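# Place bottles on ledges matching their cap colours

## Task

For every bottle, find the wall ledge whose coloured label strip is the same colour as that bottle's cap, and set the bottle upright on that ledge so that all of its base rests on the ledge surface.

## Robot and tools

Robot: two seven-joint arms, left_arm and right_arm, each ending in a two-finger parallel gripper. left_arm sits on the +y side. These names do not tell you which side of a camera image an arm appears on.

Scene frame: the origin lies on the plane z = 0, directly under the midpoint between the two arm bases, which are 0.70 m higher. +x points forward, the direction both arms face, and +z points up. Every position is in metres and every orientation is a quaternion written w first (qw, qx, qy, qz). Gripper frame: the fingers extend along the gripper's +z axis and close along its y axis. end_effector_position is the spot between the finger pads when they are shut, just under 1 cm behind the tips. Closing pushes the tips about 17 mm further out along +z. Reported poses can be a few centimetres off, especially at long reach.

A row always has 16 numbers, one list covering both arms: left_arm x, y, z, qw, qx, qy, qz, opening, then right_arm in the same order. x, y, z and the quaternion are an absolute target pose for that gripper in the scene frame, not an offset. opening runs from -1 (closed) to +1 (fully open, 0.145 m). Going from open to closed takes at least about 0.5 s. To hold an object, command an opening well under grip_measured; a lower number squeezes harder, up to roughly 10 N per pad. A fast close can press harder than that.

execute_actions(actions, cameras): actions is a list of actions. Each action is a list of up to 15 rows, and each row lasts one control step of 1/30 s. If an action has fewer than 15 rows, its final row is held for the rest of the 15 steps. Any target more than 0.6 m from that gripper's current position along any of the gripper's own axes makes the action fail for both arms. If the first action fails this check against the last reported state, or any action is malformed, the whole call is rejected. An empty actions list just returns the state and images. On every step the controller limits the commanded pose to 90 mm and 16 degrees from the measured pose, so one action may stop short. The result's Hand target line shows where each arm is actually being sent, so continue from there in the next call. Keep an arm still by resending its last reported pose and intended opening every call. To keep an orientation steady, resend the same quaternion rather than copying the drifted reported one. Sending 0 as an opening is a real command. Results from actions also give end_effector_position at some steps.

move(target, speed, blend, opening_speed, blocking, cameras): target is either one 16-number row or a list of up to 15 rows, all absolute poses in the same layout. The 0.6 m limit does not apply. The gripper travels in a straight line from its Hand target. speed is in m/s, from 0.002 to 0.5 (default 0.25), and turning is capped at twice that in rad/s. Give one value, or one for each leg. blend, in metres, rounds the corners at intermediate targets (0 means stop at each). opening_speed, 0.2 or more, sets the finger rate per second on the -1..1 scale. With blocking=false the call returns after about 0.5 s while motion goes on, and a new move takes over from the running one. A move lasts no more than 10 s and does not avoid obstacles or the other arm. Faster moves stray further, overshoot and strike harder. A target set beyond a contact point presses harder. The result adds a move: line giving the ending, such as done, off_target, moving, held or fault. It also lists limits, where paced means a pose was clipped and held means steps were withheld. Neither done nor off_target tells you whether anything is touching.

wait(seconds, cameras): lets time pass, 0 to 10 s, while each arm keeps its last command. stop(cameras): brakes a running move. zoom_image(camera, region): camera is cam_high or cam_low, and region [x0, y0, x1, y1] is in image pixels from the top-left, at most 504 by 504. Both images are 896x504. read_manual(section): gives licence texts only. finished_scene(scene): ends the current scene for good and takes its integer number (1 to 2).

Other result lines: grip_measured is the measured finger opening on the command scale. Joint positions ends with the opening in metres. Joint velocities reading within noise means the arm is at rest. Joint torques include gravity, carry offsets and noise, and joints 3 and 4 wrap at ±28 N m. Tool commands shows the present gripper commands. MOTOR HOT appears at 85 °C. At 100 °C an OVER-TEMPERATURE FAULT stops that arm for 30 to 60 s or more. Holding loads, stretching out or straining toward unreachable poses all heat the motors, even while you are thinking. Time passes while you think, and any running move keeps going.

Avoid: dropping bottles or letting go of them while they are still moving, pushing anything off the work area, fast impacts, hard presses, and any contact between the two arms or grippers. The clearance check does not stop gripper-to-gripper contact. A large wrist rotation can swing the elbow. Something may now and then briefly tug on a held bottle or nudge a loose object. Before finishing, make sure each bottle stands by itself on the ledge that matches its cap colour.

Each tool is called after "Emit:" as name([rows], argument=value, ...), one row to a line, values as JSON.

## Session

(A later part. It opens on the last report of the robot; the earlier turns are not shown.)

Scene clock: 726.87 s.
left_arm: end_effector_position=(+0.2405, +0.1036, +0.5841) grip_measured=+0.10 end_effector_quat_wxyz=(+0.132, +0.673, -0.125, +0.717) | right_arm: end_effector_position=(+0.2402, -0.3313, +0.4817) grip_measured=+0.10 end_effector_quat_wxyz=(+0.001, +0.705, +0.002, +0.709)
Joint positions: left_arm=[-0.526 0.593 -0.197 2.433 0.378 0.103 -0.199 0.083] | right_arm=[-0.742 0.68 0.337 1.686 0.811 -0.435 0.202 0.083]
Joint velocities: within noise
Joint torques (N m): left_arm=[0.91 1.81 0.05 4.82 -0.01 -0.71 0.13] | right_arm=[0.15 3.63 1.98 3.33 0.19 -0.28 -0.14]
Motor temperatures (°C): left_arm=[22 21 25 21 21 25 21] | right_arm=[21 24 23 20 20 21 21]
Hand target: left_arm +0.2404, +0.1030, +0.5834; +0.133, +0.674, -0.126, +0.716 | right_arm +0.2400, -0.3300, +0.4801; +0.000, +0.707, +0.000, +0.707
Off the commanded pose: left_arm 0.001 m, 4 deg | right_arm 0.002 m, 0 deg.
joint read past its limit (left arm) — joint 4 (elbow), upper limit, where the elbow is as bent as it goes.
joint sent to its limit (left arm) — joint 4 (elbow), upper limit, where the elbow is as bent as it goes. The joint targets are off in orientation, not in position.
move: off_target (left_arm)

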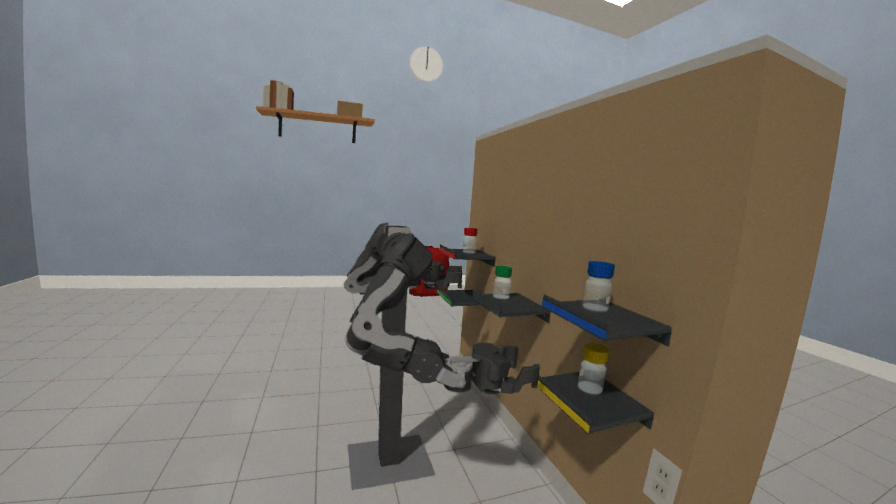

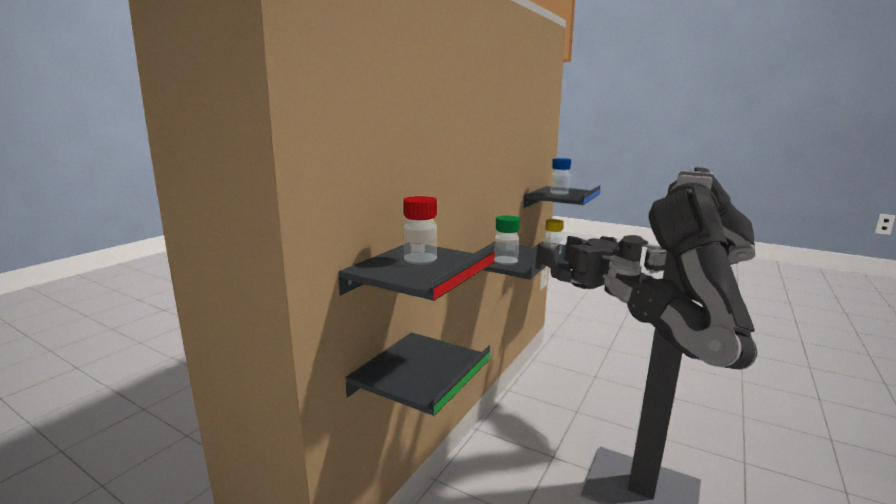

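Emit:
move([
  [0.26,0.098,0.584,0.1228,0.6964,-0.1228,0.6964,0.1,0.24,-0.33,0.48,0,0.7071,0,0.7071,0.1],
  [0.383,0.05,0.582,0.1228,0.6964,-0.1228,0.6964,0.1,0.24,-0.33,0.48,0,0.7071,0,0.7071,0.1],
], speed=0.07, blend=[0.01,0])

Emit:
zoom_image(camera="cam_high", region=[440, 240, 560, 330])

Emit:
zoom_image(camera="cam_low", region=[460, 180, 600, 300])

Scene clock: 738.70 s.
left_arm: end_effector_position=(+0.3832, +0.0513, +0.5844) grip_measured=+0.10 end_effector_quat_wxyz=(+0.121, +0.695, -0.121, +0.699) | right_arm: end_effector_position=(+0.2402, -0.3313, +0.4817) grip_measured=+0.10 end_effector_quat_wxyz=(+0.001, +0.705, +0.002, +0.709)
Joint positions: left_arm=[0.304 0.27 -0.464 1.864 0.406 0.42 -0.224 0.083] | right_arm=[-0.742 0.68 0.337 1.686 0.811 -0.435 0.202 0.083]
Joint velocities: within noise
Joint torques (N m): left_arm=[6.26 0.04 0.39 3.84 0.06 -0.69 0.2] | right_arm=[0.22 3.78 1.89 3.37 0.17 -0.28 -0.15]
Motor temperatures (°C): left_arm=[22 21 24 22 21 25 21] | right_arm=[21 24 23 20 20 21 21]
Hand target: left_arm +0.3830, +0.0501, +0.5820; +0.123, +0.696, -0.123, +0.696 | right_arm +0.2400, -0.3300, +0.4801; +0.000, +0.707, +0.000, +0.707
Off the commanded pose: left_arm 0.003 m, 0 deg | right_arm 0.002 m, 0 deg.
move: done

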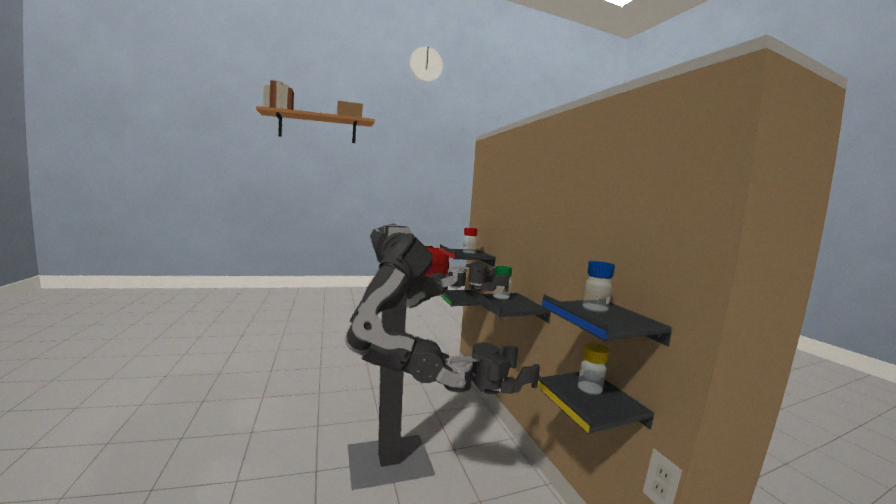

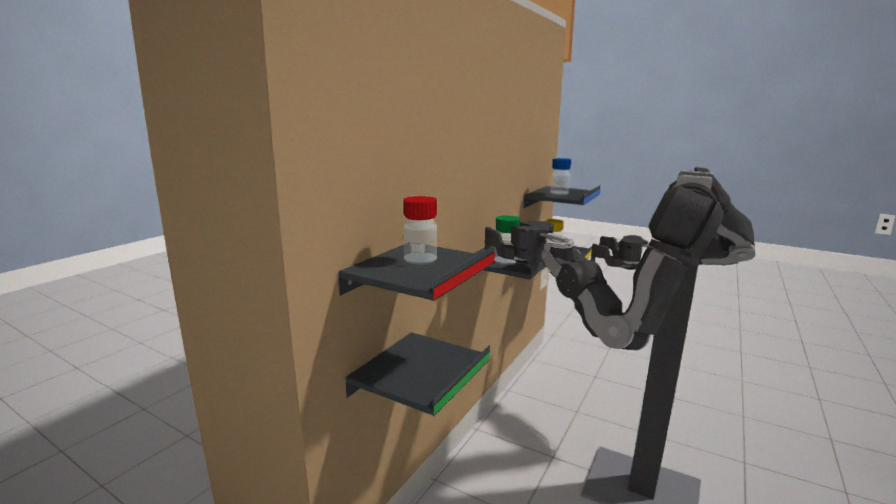

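Scaled by 4.200 from the camera's 896x504 image, which has a finer 1280x720 frame.

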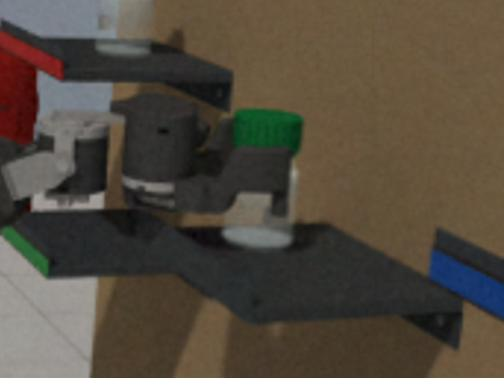

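Scaled by 3.600 from the camera's 896x504 image, which has a finer 1280x720 frame.

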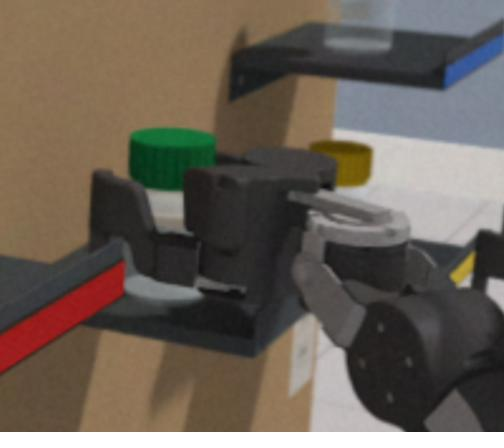

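Straddled. Close, lift, retract, carry.

Emit:
move(target=[0.383,0.05,0.582,0.1228,0.6964,-0.1228,0.6964,-0.7,0.24,-0.33,0.48,0,0.7071,0,0.7071,0.1], opening_speed=0.6, speed=0.05)

Emit:
move([
  [0.383,0.05,0.622,0.1228,0.6964,-0.1228,0.6964,-0.7,0.24,-0.33,0.48,0,0.7071,0,0.7071,0.1],
  [0.242,0.102,0.62,0.1228,0.6964,-0.1228,0.6964,-0.7,0.24,-0.33,0.48,0,0.7071,0,0.7071,0.1],
], speed=[0.04,0.08])

Emit:
move([
  [0.235,0.14,0.50,0.1228,0.6964,-0.1228,0.6964,-0.7,0.24,-0.33,0.48,0,0.7071,0,0.7071,0.1],
  [0.25,0.22,0.43,0.0616,0.7044,-0.0616,0.7044,-0.7,0.24,-0.33,0.48,0,0.7071,0,0.7071,0.1],
  [0.235,0.33,0.48,0,0.7071,0,0.7071,-0.7,0.24,-0.33,0.48,0,0.7071,0,0.7071,0.1],
  [0.235,0.385,0.522,0,0.7071,0,0.7071,-0.7,0.24,-0.33,0.48,0,0.7071,0,0.7071,0.1],
], speed=0.1, blend=[0.03,0.03,0.02,0])

Scene clock: 754.50 s.
left_arm: end_effector_position=(+0.3828, +0.0504, +0.5843) grip_measured=-0.27 end_effector_quat_wxyz=(+0.123, +0.695, -0.122, +0.698) | right_arm: end_effector_position=(+0.2402, -0.3313, +0.4817) grip_measured=+0.10 end_effector_quat_wxyz=(+0.001, +0.705, +0.002, +0.709)
Joint positions: left_arm=[0.304 0.27 -0.465 1.864 0.407 0.42 -0.221 0.055] | right_arm=[-0.742 0.68 0.337 1.686 0.811 -0.435 0.202 0.083]
Joint velocities: within noise
Joint torques (N m): left_arm=[6.26 0.01 0.58 3.84 0.02 -0.69 0.12] | right_arm=[0.17 3.65 2.03 3.38 0.16 -0.3 -0.14]
Motor temperatures (°C): left_arm=[23 21 24 22 21 26 21] | right_arm=[20 24 23 20 20 21 21]
Hand target: left_arm +0.3830, +0.0500, +0.5820; +0.123, +0.696, -0.123, +0.696 | right_arm +0.2400, -0.3300, +0.4801; +0.000, +0.707, +0.000, +0.707
Off the commanded pose: left_arm 0.002 m, 0 deg | right_arm 0.002 m, 0 deg.
move: done

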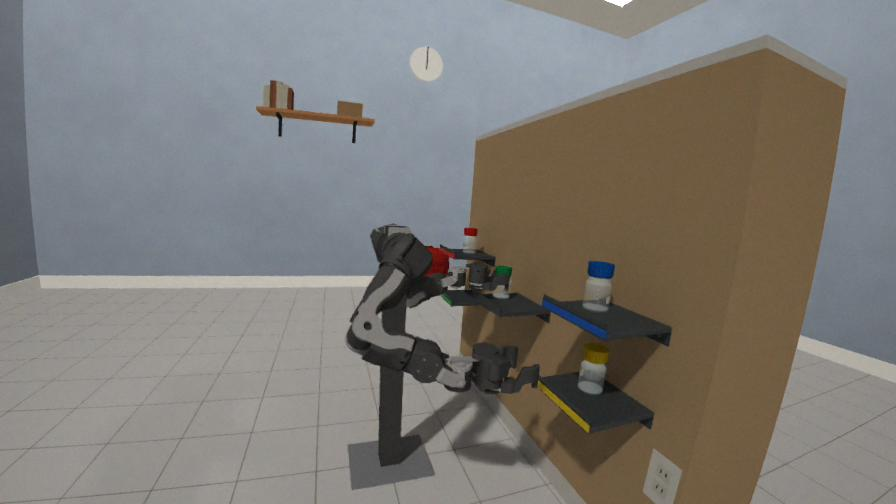

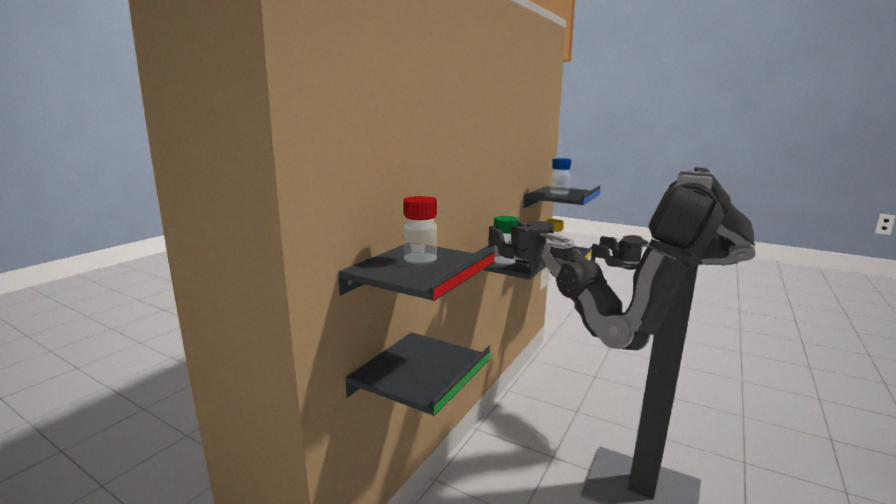

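Scene clock: 757.87 s.
left_arm: end_effector_position=(+0.2433, +0.1023, +0.6169) grip_measured=-0.27 end_effector_quat_wxyz=(+0.170, +0.612, -0.141, +0.759) | right_arm: end_effector_position=(+0.2402, -0.3313, +0.4817) grip_measured=+0.10 end_effector_quat_wxyz=(+0.001, +0.705, +0.002, +0.709)
Joint positions: left_arm=[-0.483 0.531 -0.088 2.429 0.423 0.041 -0.016 0.055] | right_arm=[-0.742 0.68 0.337 1.686 0.811 -0.435 0.202 0.083]
Joint velocities: within noise
Joint torques (N m): left_arm=[1.07 2.15 1.01 5.52 0.1 -0.93 0.2] | right_arm=[0.22 3.68 1.94 3.34 0.18 -0.27 -0.13]
Motor temperatures (°C): left_arm=[23 21 24 22 21 26 21] | right_arm=[20 24 23 20 20 21 21]
Hand target: left_arm +0.2425, +0.1020, +0.6194; +0.171, +0.607, -0.143, +0.763 | right_arm +0.2400, -0.3300, +0.4801; +0.000, +0.707, +0.000, +0.707
Off the commanded pose: left_arm 0.003 m, 13 deg | right_arm 0.002 m, 0 deg.
joint sent to its limit (left arm) — joint 4 (elbow), upper limit, where the elbow is as bent as it goes. The joint targets are off in orientation, not in position.
move: off_target (left_arm)

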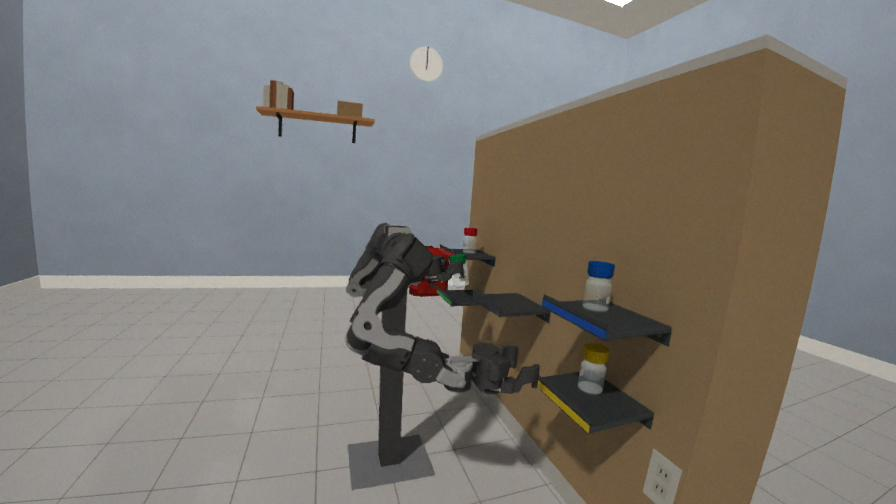

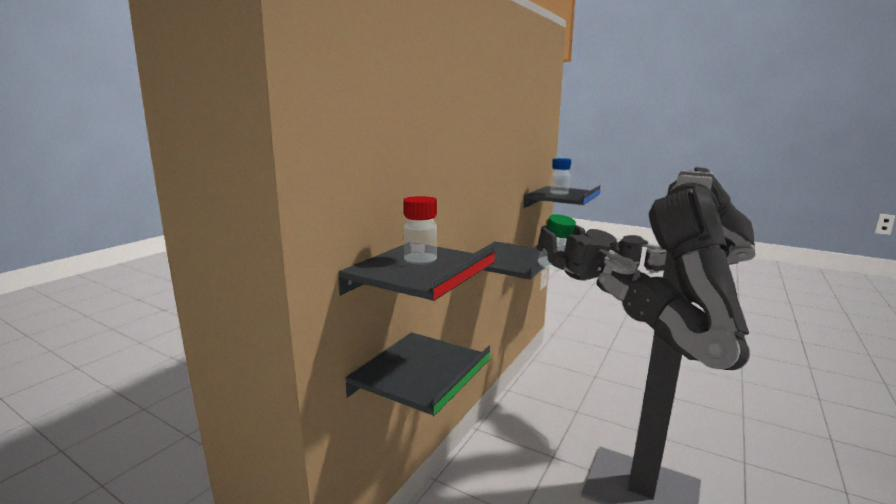

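Scene clock: 762.50 s.
left_arm: end_effector_position=(+0.2349, +0.3850, +0.5209) grip_measured=-0.27 end_effector_quat_wxyz=(-0.001, +0.709, +0.000, +0.705) | right_arm: end_effector_position=(+0.2402, -0.3313, +0.4817) grip_measured=+0.10 end_effector_quat_wxyz=(+0.001, +0.705, +0.002, +0.709)
Joint positions: left_arm=[-0.881 0.813 0.581 1.634 1.049 -0.365 0.36 0.055] | right_arm=[-0.742 0.68 0.337 1.686 0.811 -0.435 0.202 0.083]
Joint velocities: within noise
Joint torques (N m): left_arm=[0.62 4.52 2.89 2.63 0.42 -0.75 0.22] | right_arm=[0.15 3.71 1.91 3.38 0.16 -0.3 -0.14]
Motor temperatures (°C): left_arm=[22 21 24 22 21 26 21] | right_arm=[20 24 23 20 20 21 21]
Hand target: left_arm +0.2350, +0.3850, +0.5220; +0.000, +0.707, +0.000, +0.707 | right_arm +0.2400, -0.3300, +0.4801; +0.000, +0.707, +0.000, +0.707
Off the commanded pose: left_arm 0.001 m, 0 deg | right_arm 0.002 m, 0 deg.
move: done

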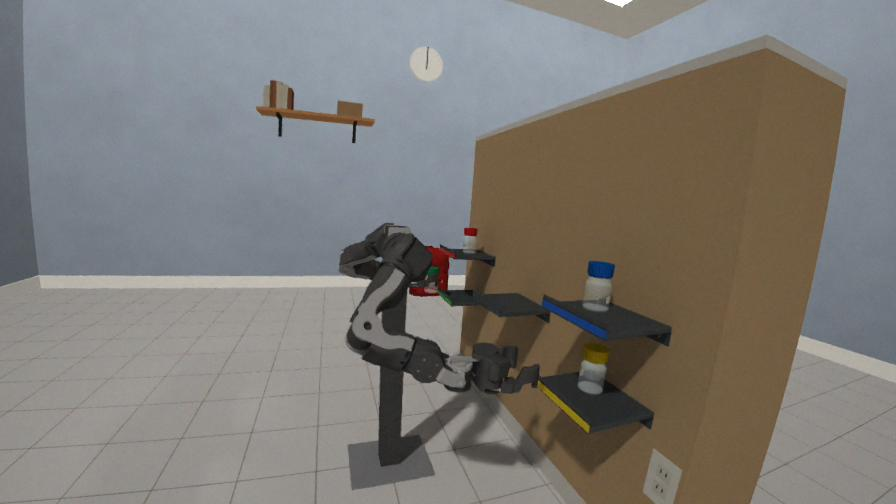

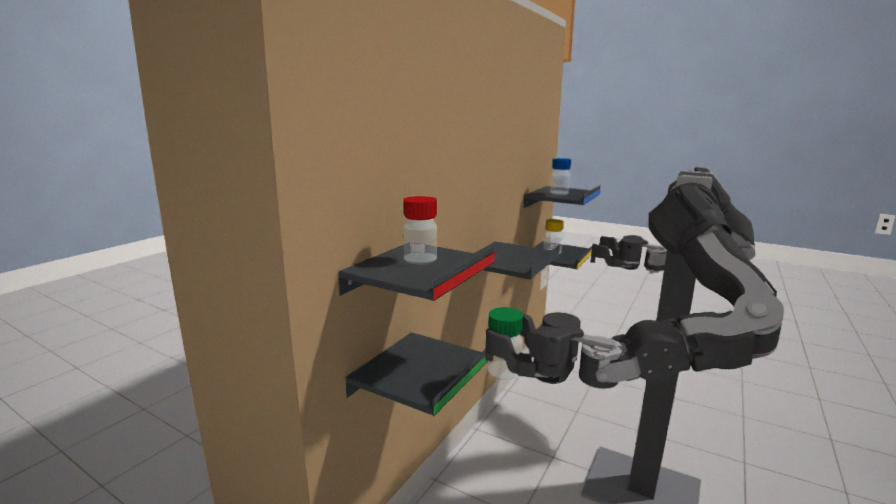

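Emit:
move([
  [0.26,0.385,0.524,0,0.7071,0,0.7071,-0.7,0.24,-0.33,0.48,0,0.7071,0,0.7071,0.1],
  [0.393,0.385,0.524,0,0.7071,0,0.7071,-0.7,0.24,-0.33,0.48,0,0.7071,0,0.7071,0.1],
  [0.393,0.385,0.5,0,0.7071,0,0.7071,-0.7,0.24,-0.33,0.48,0,0.7071,0,0.7071,0.1],
  [0.393,0.385,0.482,0,0.7071,0,0.7071,-0.7,0.24,-0.33,0.48,0,0.7071,0,0.7071,0.1],
], speed=[0.08,0.08,0.03,0.02], blend=[0.01,0,0,0])

Emit:
zoom_image(camera="cam_low", region=[320, 180, 560, 430])

Scene clock: 775.40 s.
left_arm: end_effector_position=(+0.3944, +0.3873, +0.4936) grip_measured=-0.27 end_effector_quat_wxyz=(-0.004, +0.693, +0.000, +0.721) | right_arm: end_effector_position=(+0.2402, -0.3313, +0.4817) grip_measured=+0.10 end_effector_quat_wxyz=(+0.001, +0.705, +0.002, +0.709)
Joint positions: left_arm=[0.25 0.798 -0.136 0.934 0.859 -0.324 0.369 0.055] | right_arm=[-0.742 0.68 0.337 1.686 0.811 -0.435 0.202 0.083]
Joint velocities: within noise
Joint torques (N m): left_arm=[4.79 5.76 0.23 2.09 0.13 0.07 0.14] | right_arm=[0.12 3.71 1.91 3.44 0.17 -0.3 -0.12]
Motor temperatures (°C): left_arm=[22 22 24 22 21 26 21] | right_arm=[20 24 23 21 20 20 21]
Hand target: left_arm +0.3927, +0.3850, +0.4821; +0.000, +0.707, +0.000, +0.707 | right_arm +0.2400, -0.3300, +0.4801; +0.000, +0.707, +0.000, +0.707
Off the commanded pose: left_arm 0.012 m, 2 deg | right_arm 0.002 m, 0 deg.
move: off_target (left_arm)

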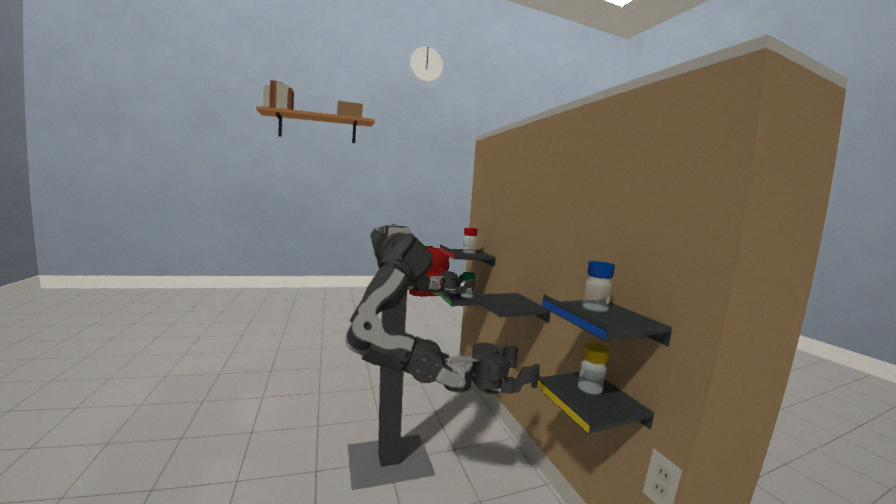

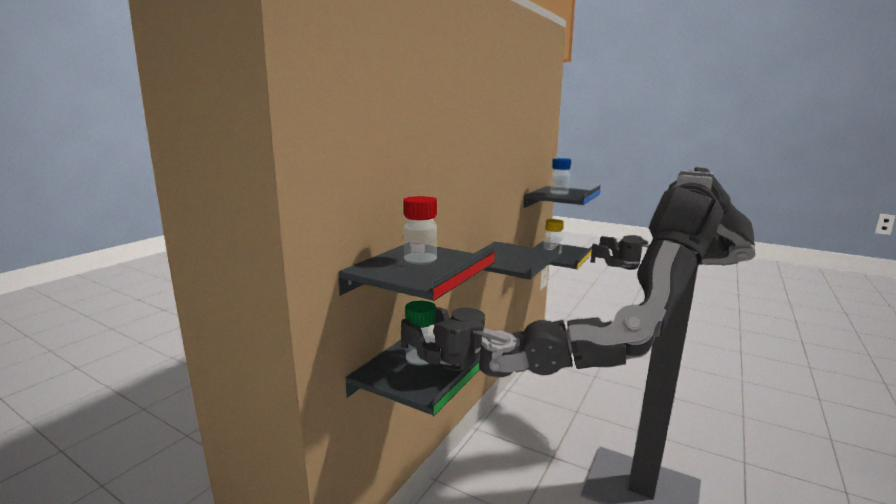

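Scaled by 2.016 from the camera's 896x504 image, which has a finer 1280x720 frame.

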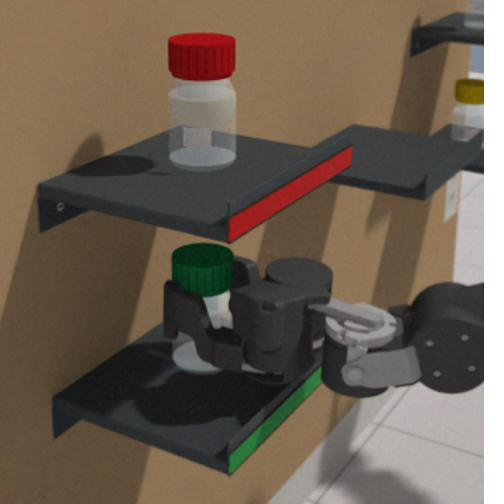

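Emit:
move(target=[0.394,0.386,0.489,0,0.7071,0,0.7071,0.1,0.24,-0.33,0.48,0,0.7071,0,0.7071,0.1], opening_speed=0.4, speed=0.02)

Emit:
move([
  [0.394,0.386,0.493,0,0.7071,0,0.7071,0.1,0.24,-0.33,0.48,0,0.7071,0,0.7071,0.1],
  [0.24,0.38,0.493,0,0.7071,0,0.7071,0.1,0.24,-0.33,0.48,0,0.7071,0,0.7071,0.1],
], speed=[0.03,0.08], blend=[0.003,0])

Emit:
zoom_image(camera="cam_low", region=[320, 180, 620, 430])

Emit:
zoom_image(camera="cam_high", region=[420, 200, 680, 440])

Scene clock: 790.57 s.
left_arm: end_effector_position=(+0.3946, +0.3870, +0.4921) grip_measured=+0.10 end_effector_quat_wxyz=(-0.001, +0.704, +0.000, +0.710) | right_arm: end_effector_position=(+0.2402, -0.3313, +0.4817) grip_measured=+0.10 end_effector_quat_wxyz=(+0.001, +0.705, +0.002, +0.709)
Joint positions: left_arm=[0.248 0.815 -0.153 0.949 0.873 -0.29 0.361 0.083] | right_arm=[-0.742 0.68 0.337 1.686 0.811 -0.435 0.202 0.083]
Joint velocities: within noise
Joint torques (N m): left_arm=[5.34 6.58 1.47 3.9 0.26 -0.48 0.02] | right_arm=[0.22 3.76 2.04 3.37 0.18 -0.29 -0.12]
Motor temperatures (°C): left_arm=[22 23 24 22 21 25 21] | right_arm=[20 24 23 21 20 20 21]
Hand target: left_arm +0.3940, +0.3860, +0.4890; +0.000, +0.707, +0.000, +0.707 | right_arm +0.2400, -0.3300, +0.4801; +0.000, +0.707, +0.000, +0.707
Off the commanded pose: left_arm 0.003 m, 1 deg | right_arm 0.002 m, 0 deg.
move: done

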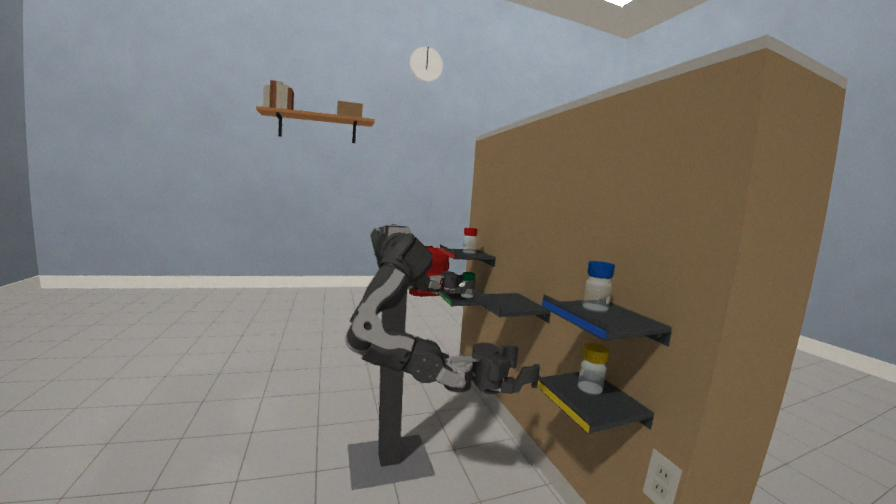

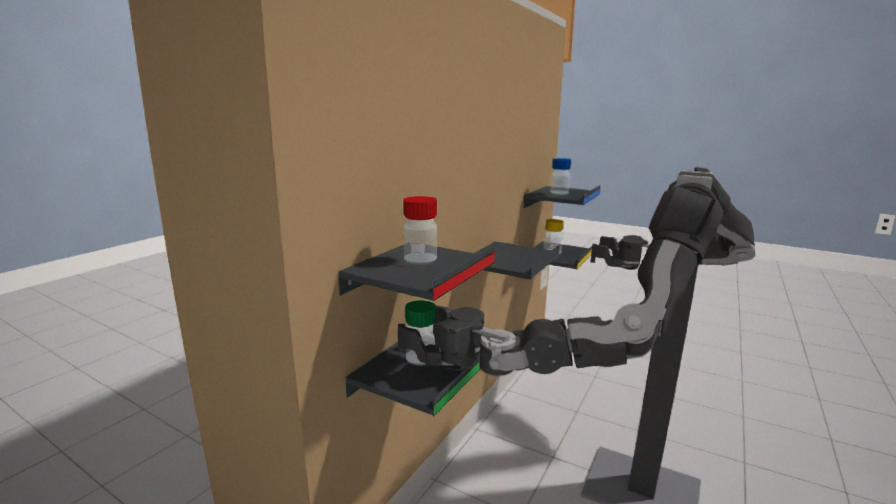

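Scene clock: 793.00 s.
left_arm: end_effector_position=(+0.2398, +0.3810, +0.4921) grip_measured=+0.10 end_effector_quat_wxyz=(-0.002, +0.708, +0.001, +0.706) | right_arm: end_effector_position=(+0.2402, -0.3313, +0.4817) grip_measured=+0.10 end_effector_quat_wxyz=(+0.001, +0.705, +0.002, +0.709)
Joint positions: left_arm=[-0.78 0.826 0.413 1.531 1.021 -0.467 0.338 0.083] | right_arm=[-0.742 0.68 0.337 1.686 0.811 -0.435 0.202 0.083]
Joint velocities: within noise
Joint torques (N m): left_arm=[0.49 5.08 2.67 3.41 0.33 -0.65 0.22] | right_arm=[0.22 3.63 1.94 3.43 0.19 -0.32 -0.13]
Motor temperatures (°C): left_arm=[22 23 24 22 21 25 21] | right_arm=[20 24 23 21 20 20 21]
Hand target: left_arm +0.2400, +0.3799, +0.4930; +0.000, +0.707, +0.000, +0.707 | right_arm +0.2400, -0.3300, +0.4801; +0.000, +0.707, +0.000, +0.707
Off the commanded pose: left_arm 0.001 m, 0 deg | right_arm 0.002 m, 0 deg.
move: done; blend cut to 0.002 m at target 1

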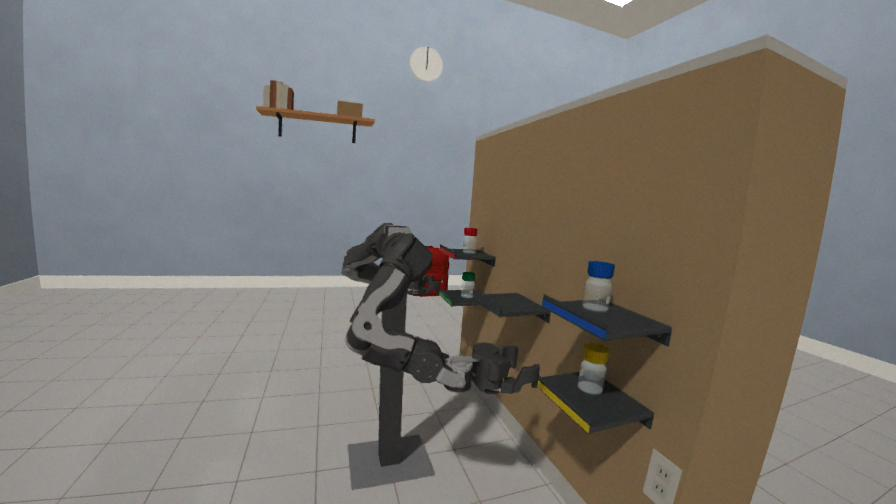

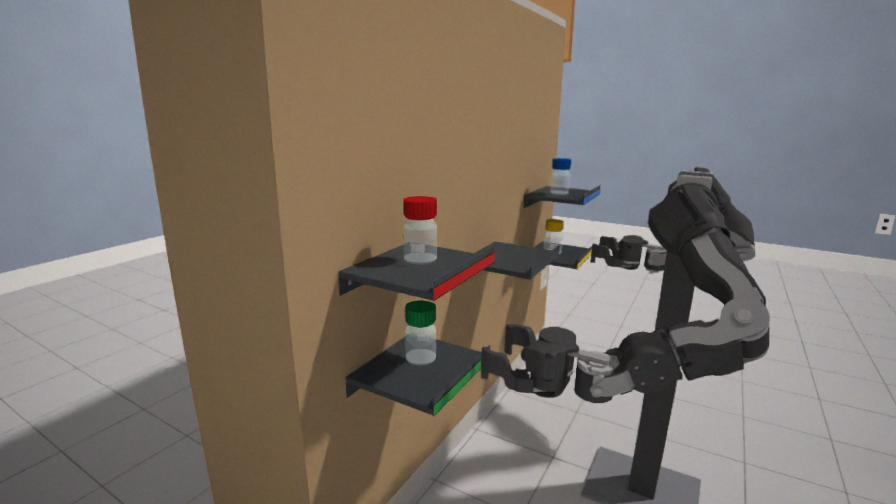

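Scaled by 1.680 from the camera's 896x504 image, which has a finer 1280x720 frame.

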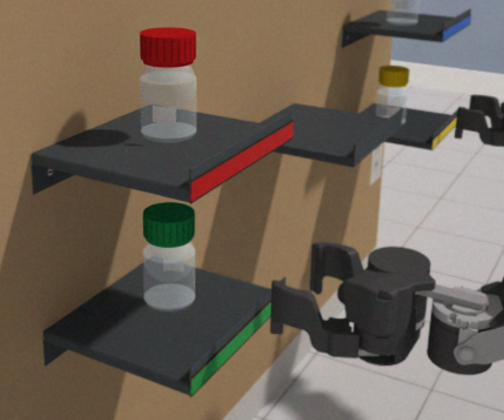

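Scaled by 1.938 from the camera's 896x504 image, which has a finer 1280x720 frame.

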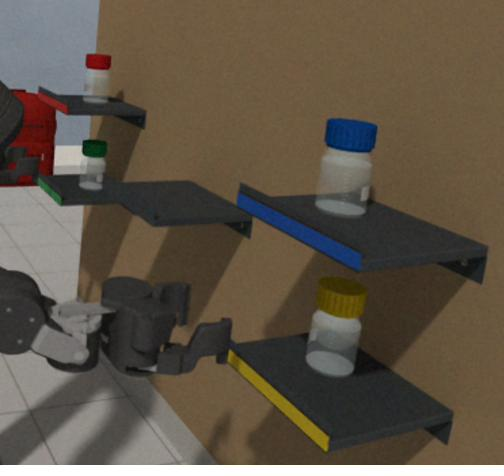

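Emit:
finished_scene(scene=2)

The scene is finished: the task was done.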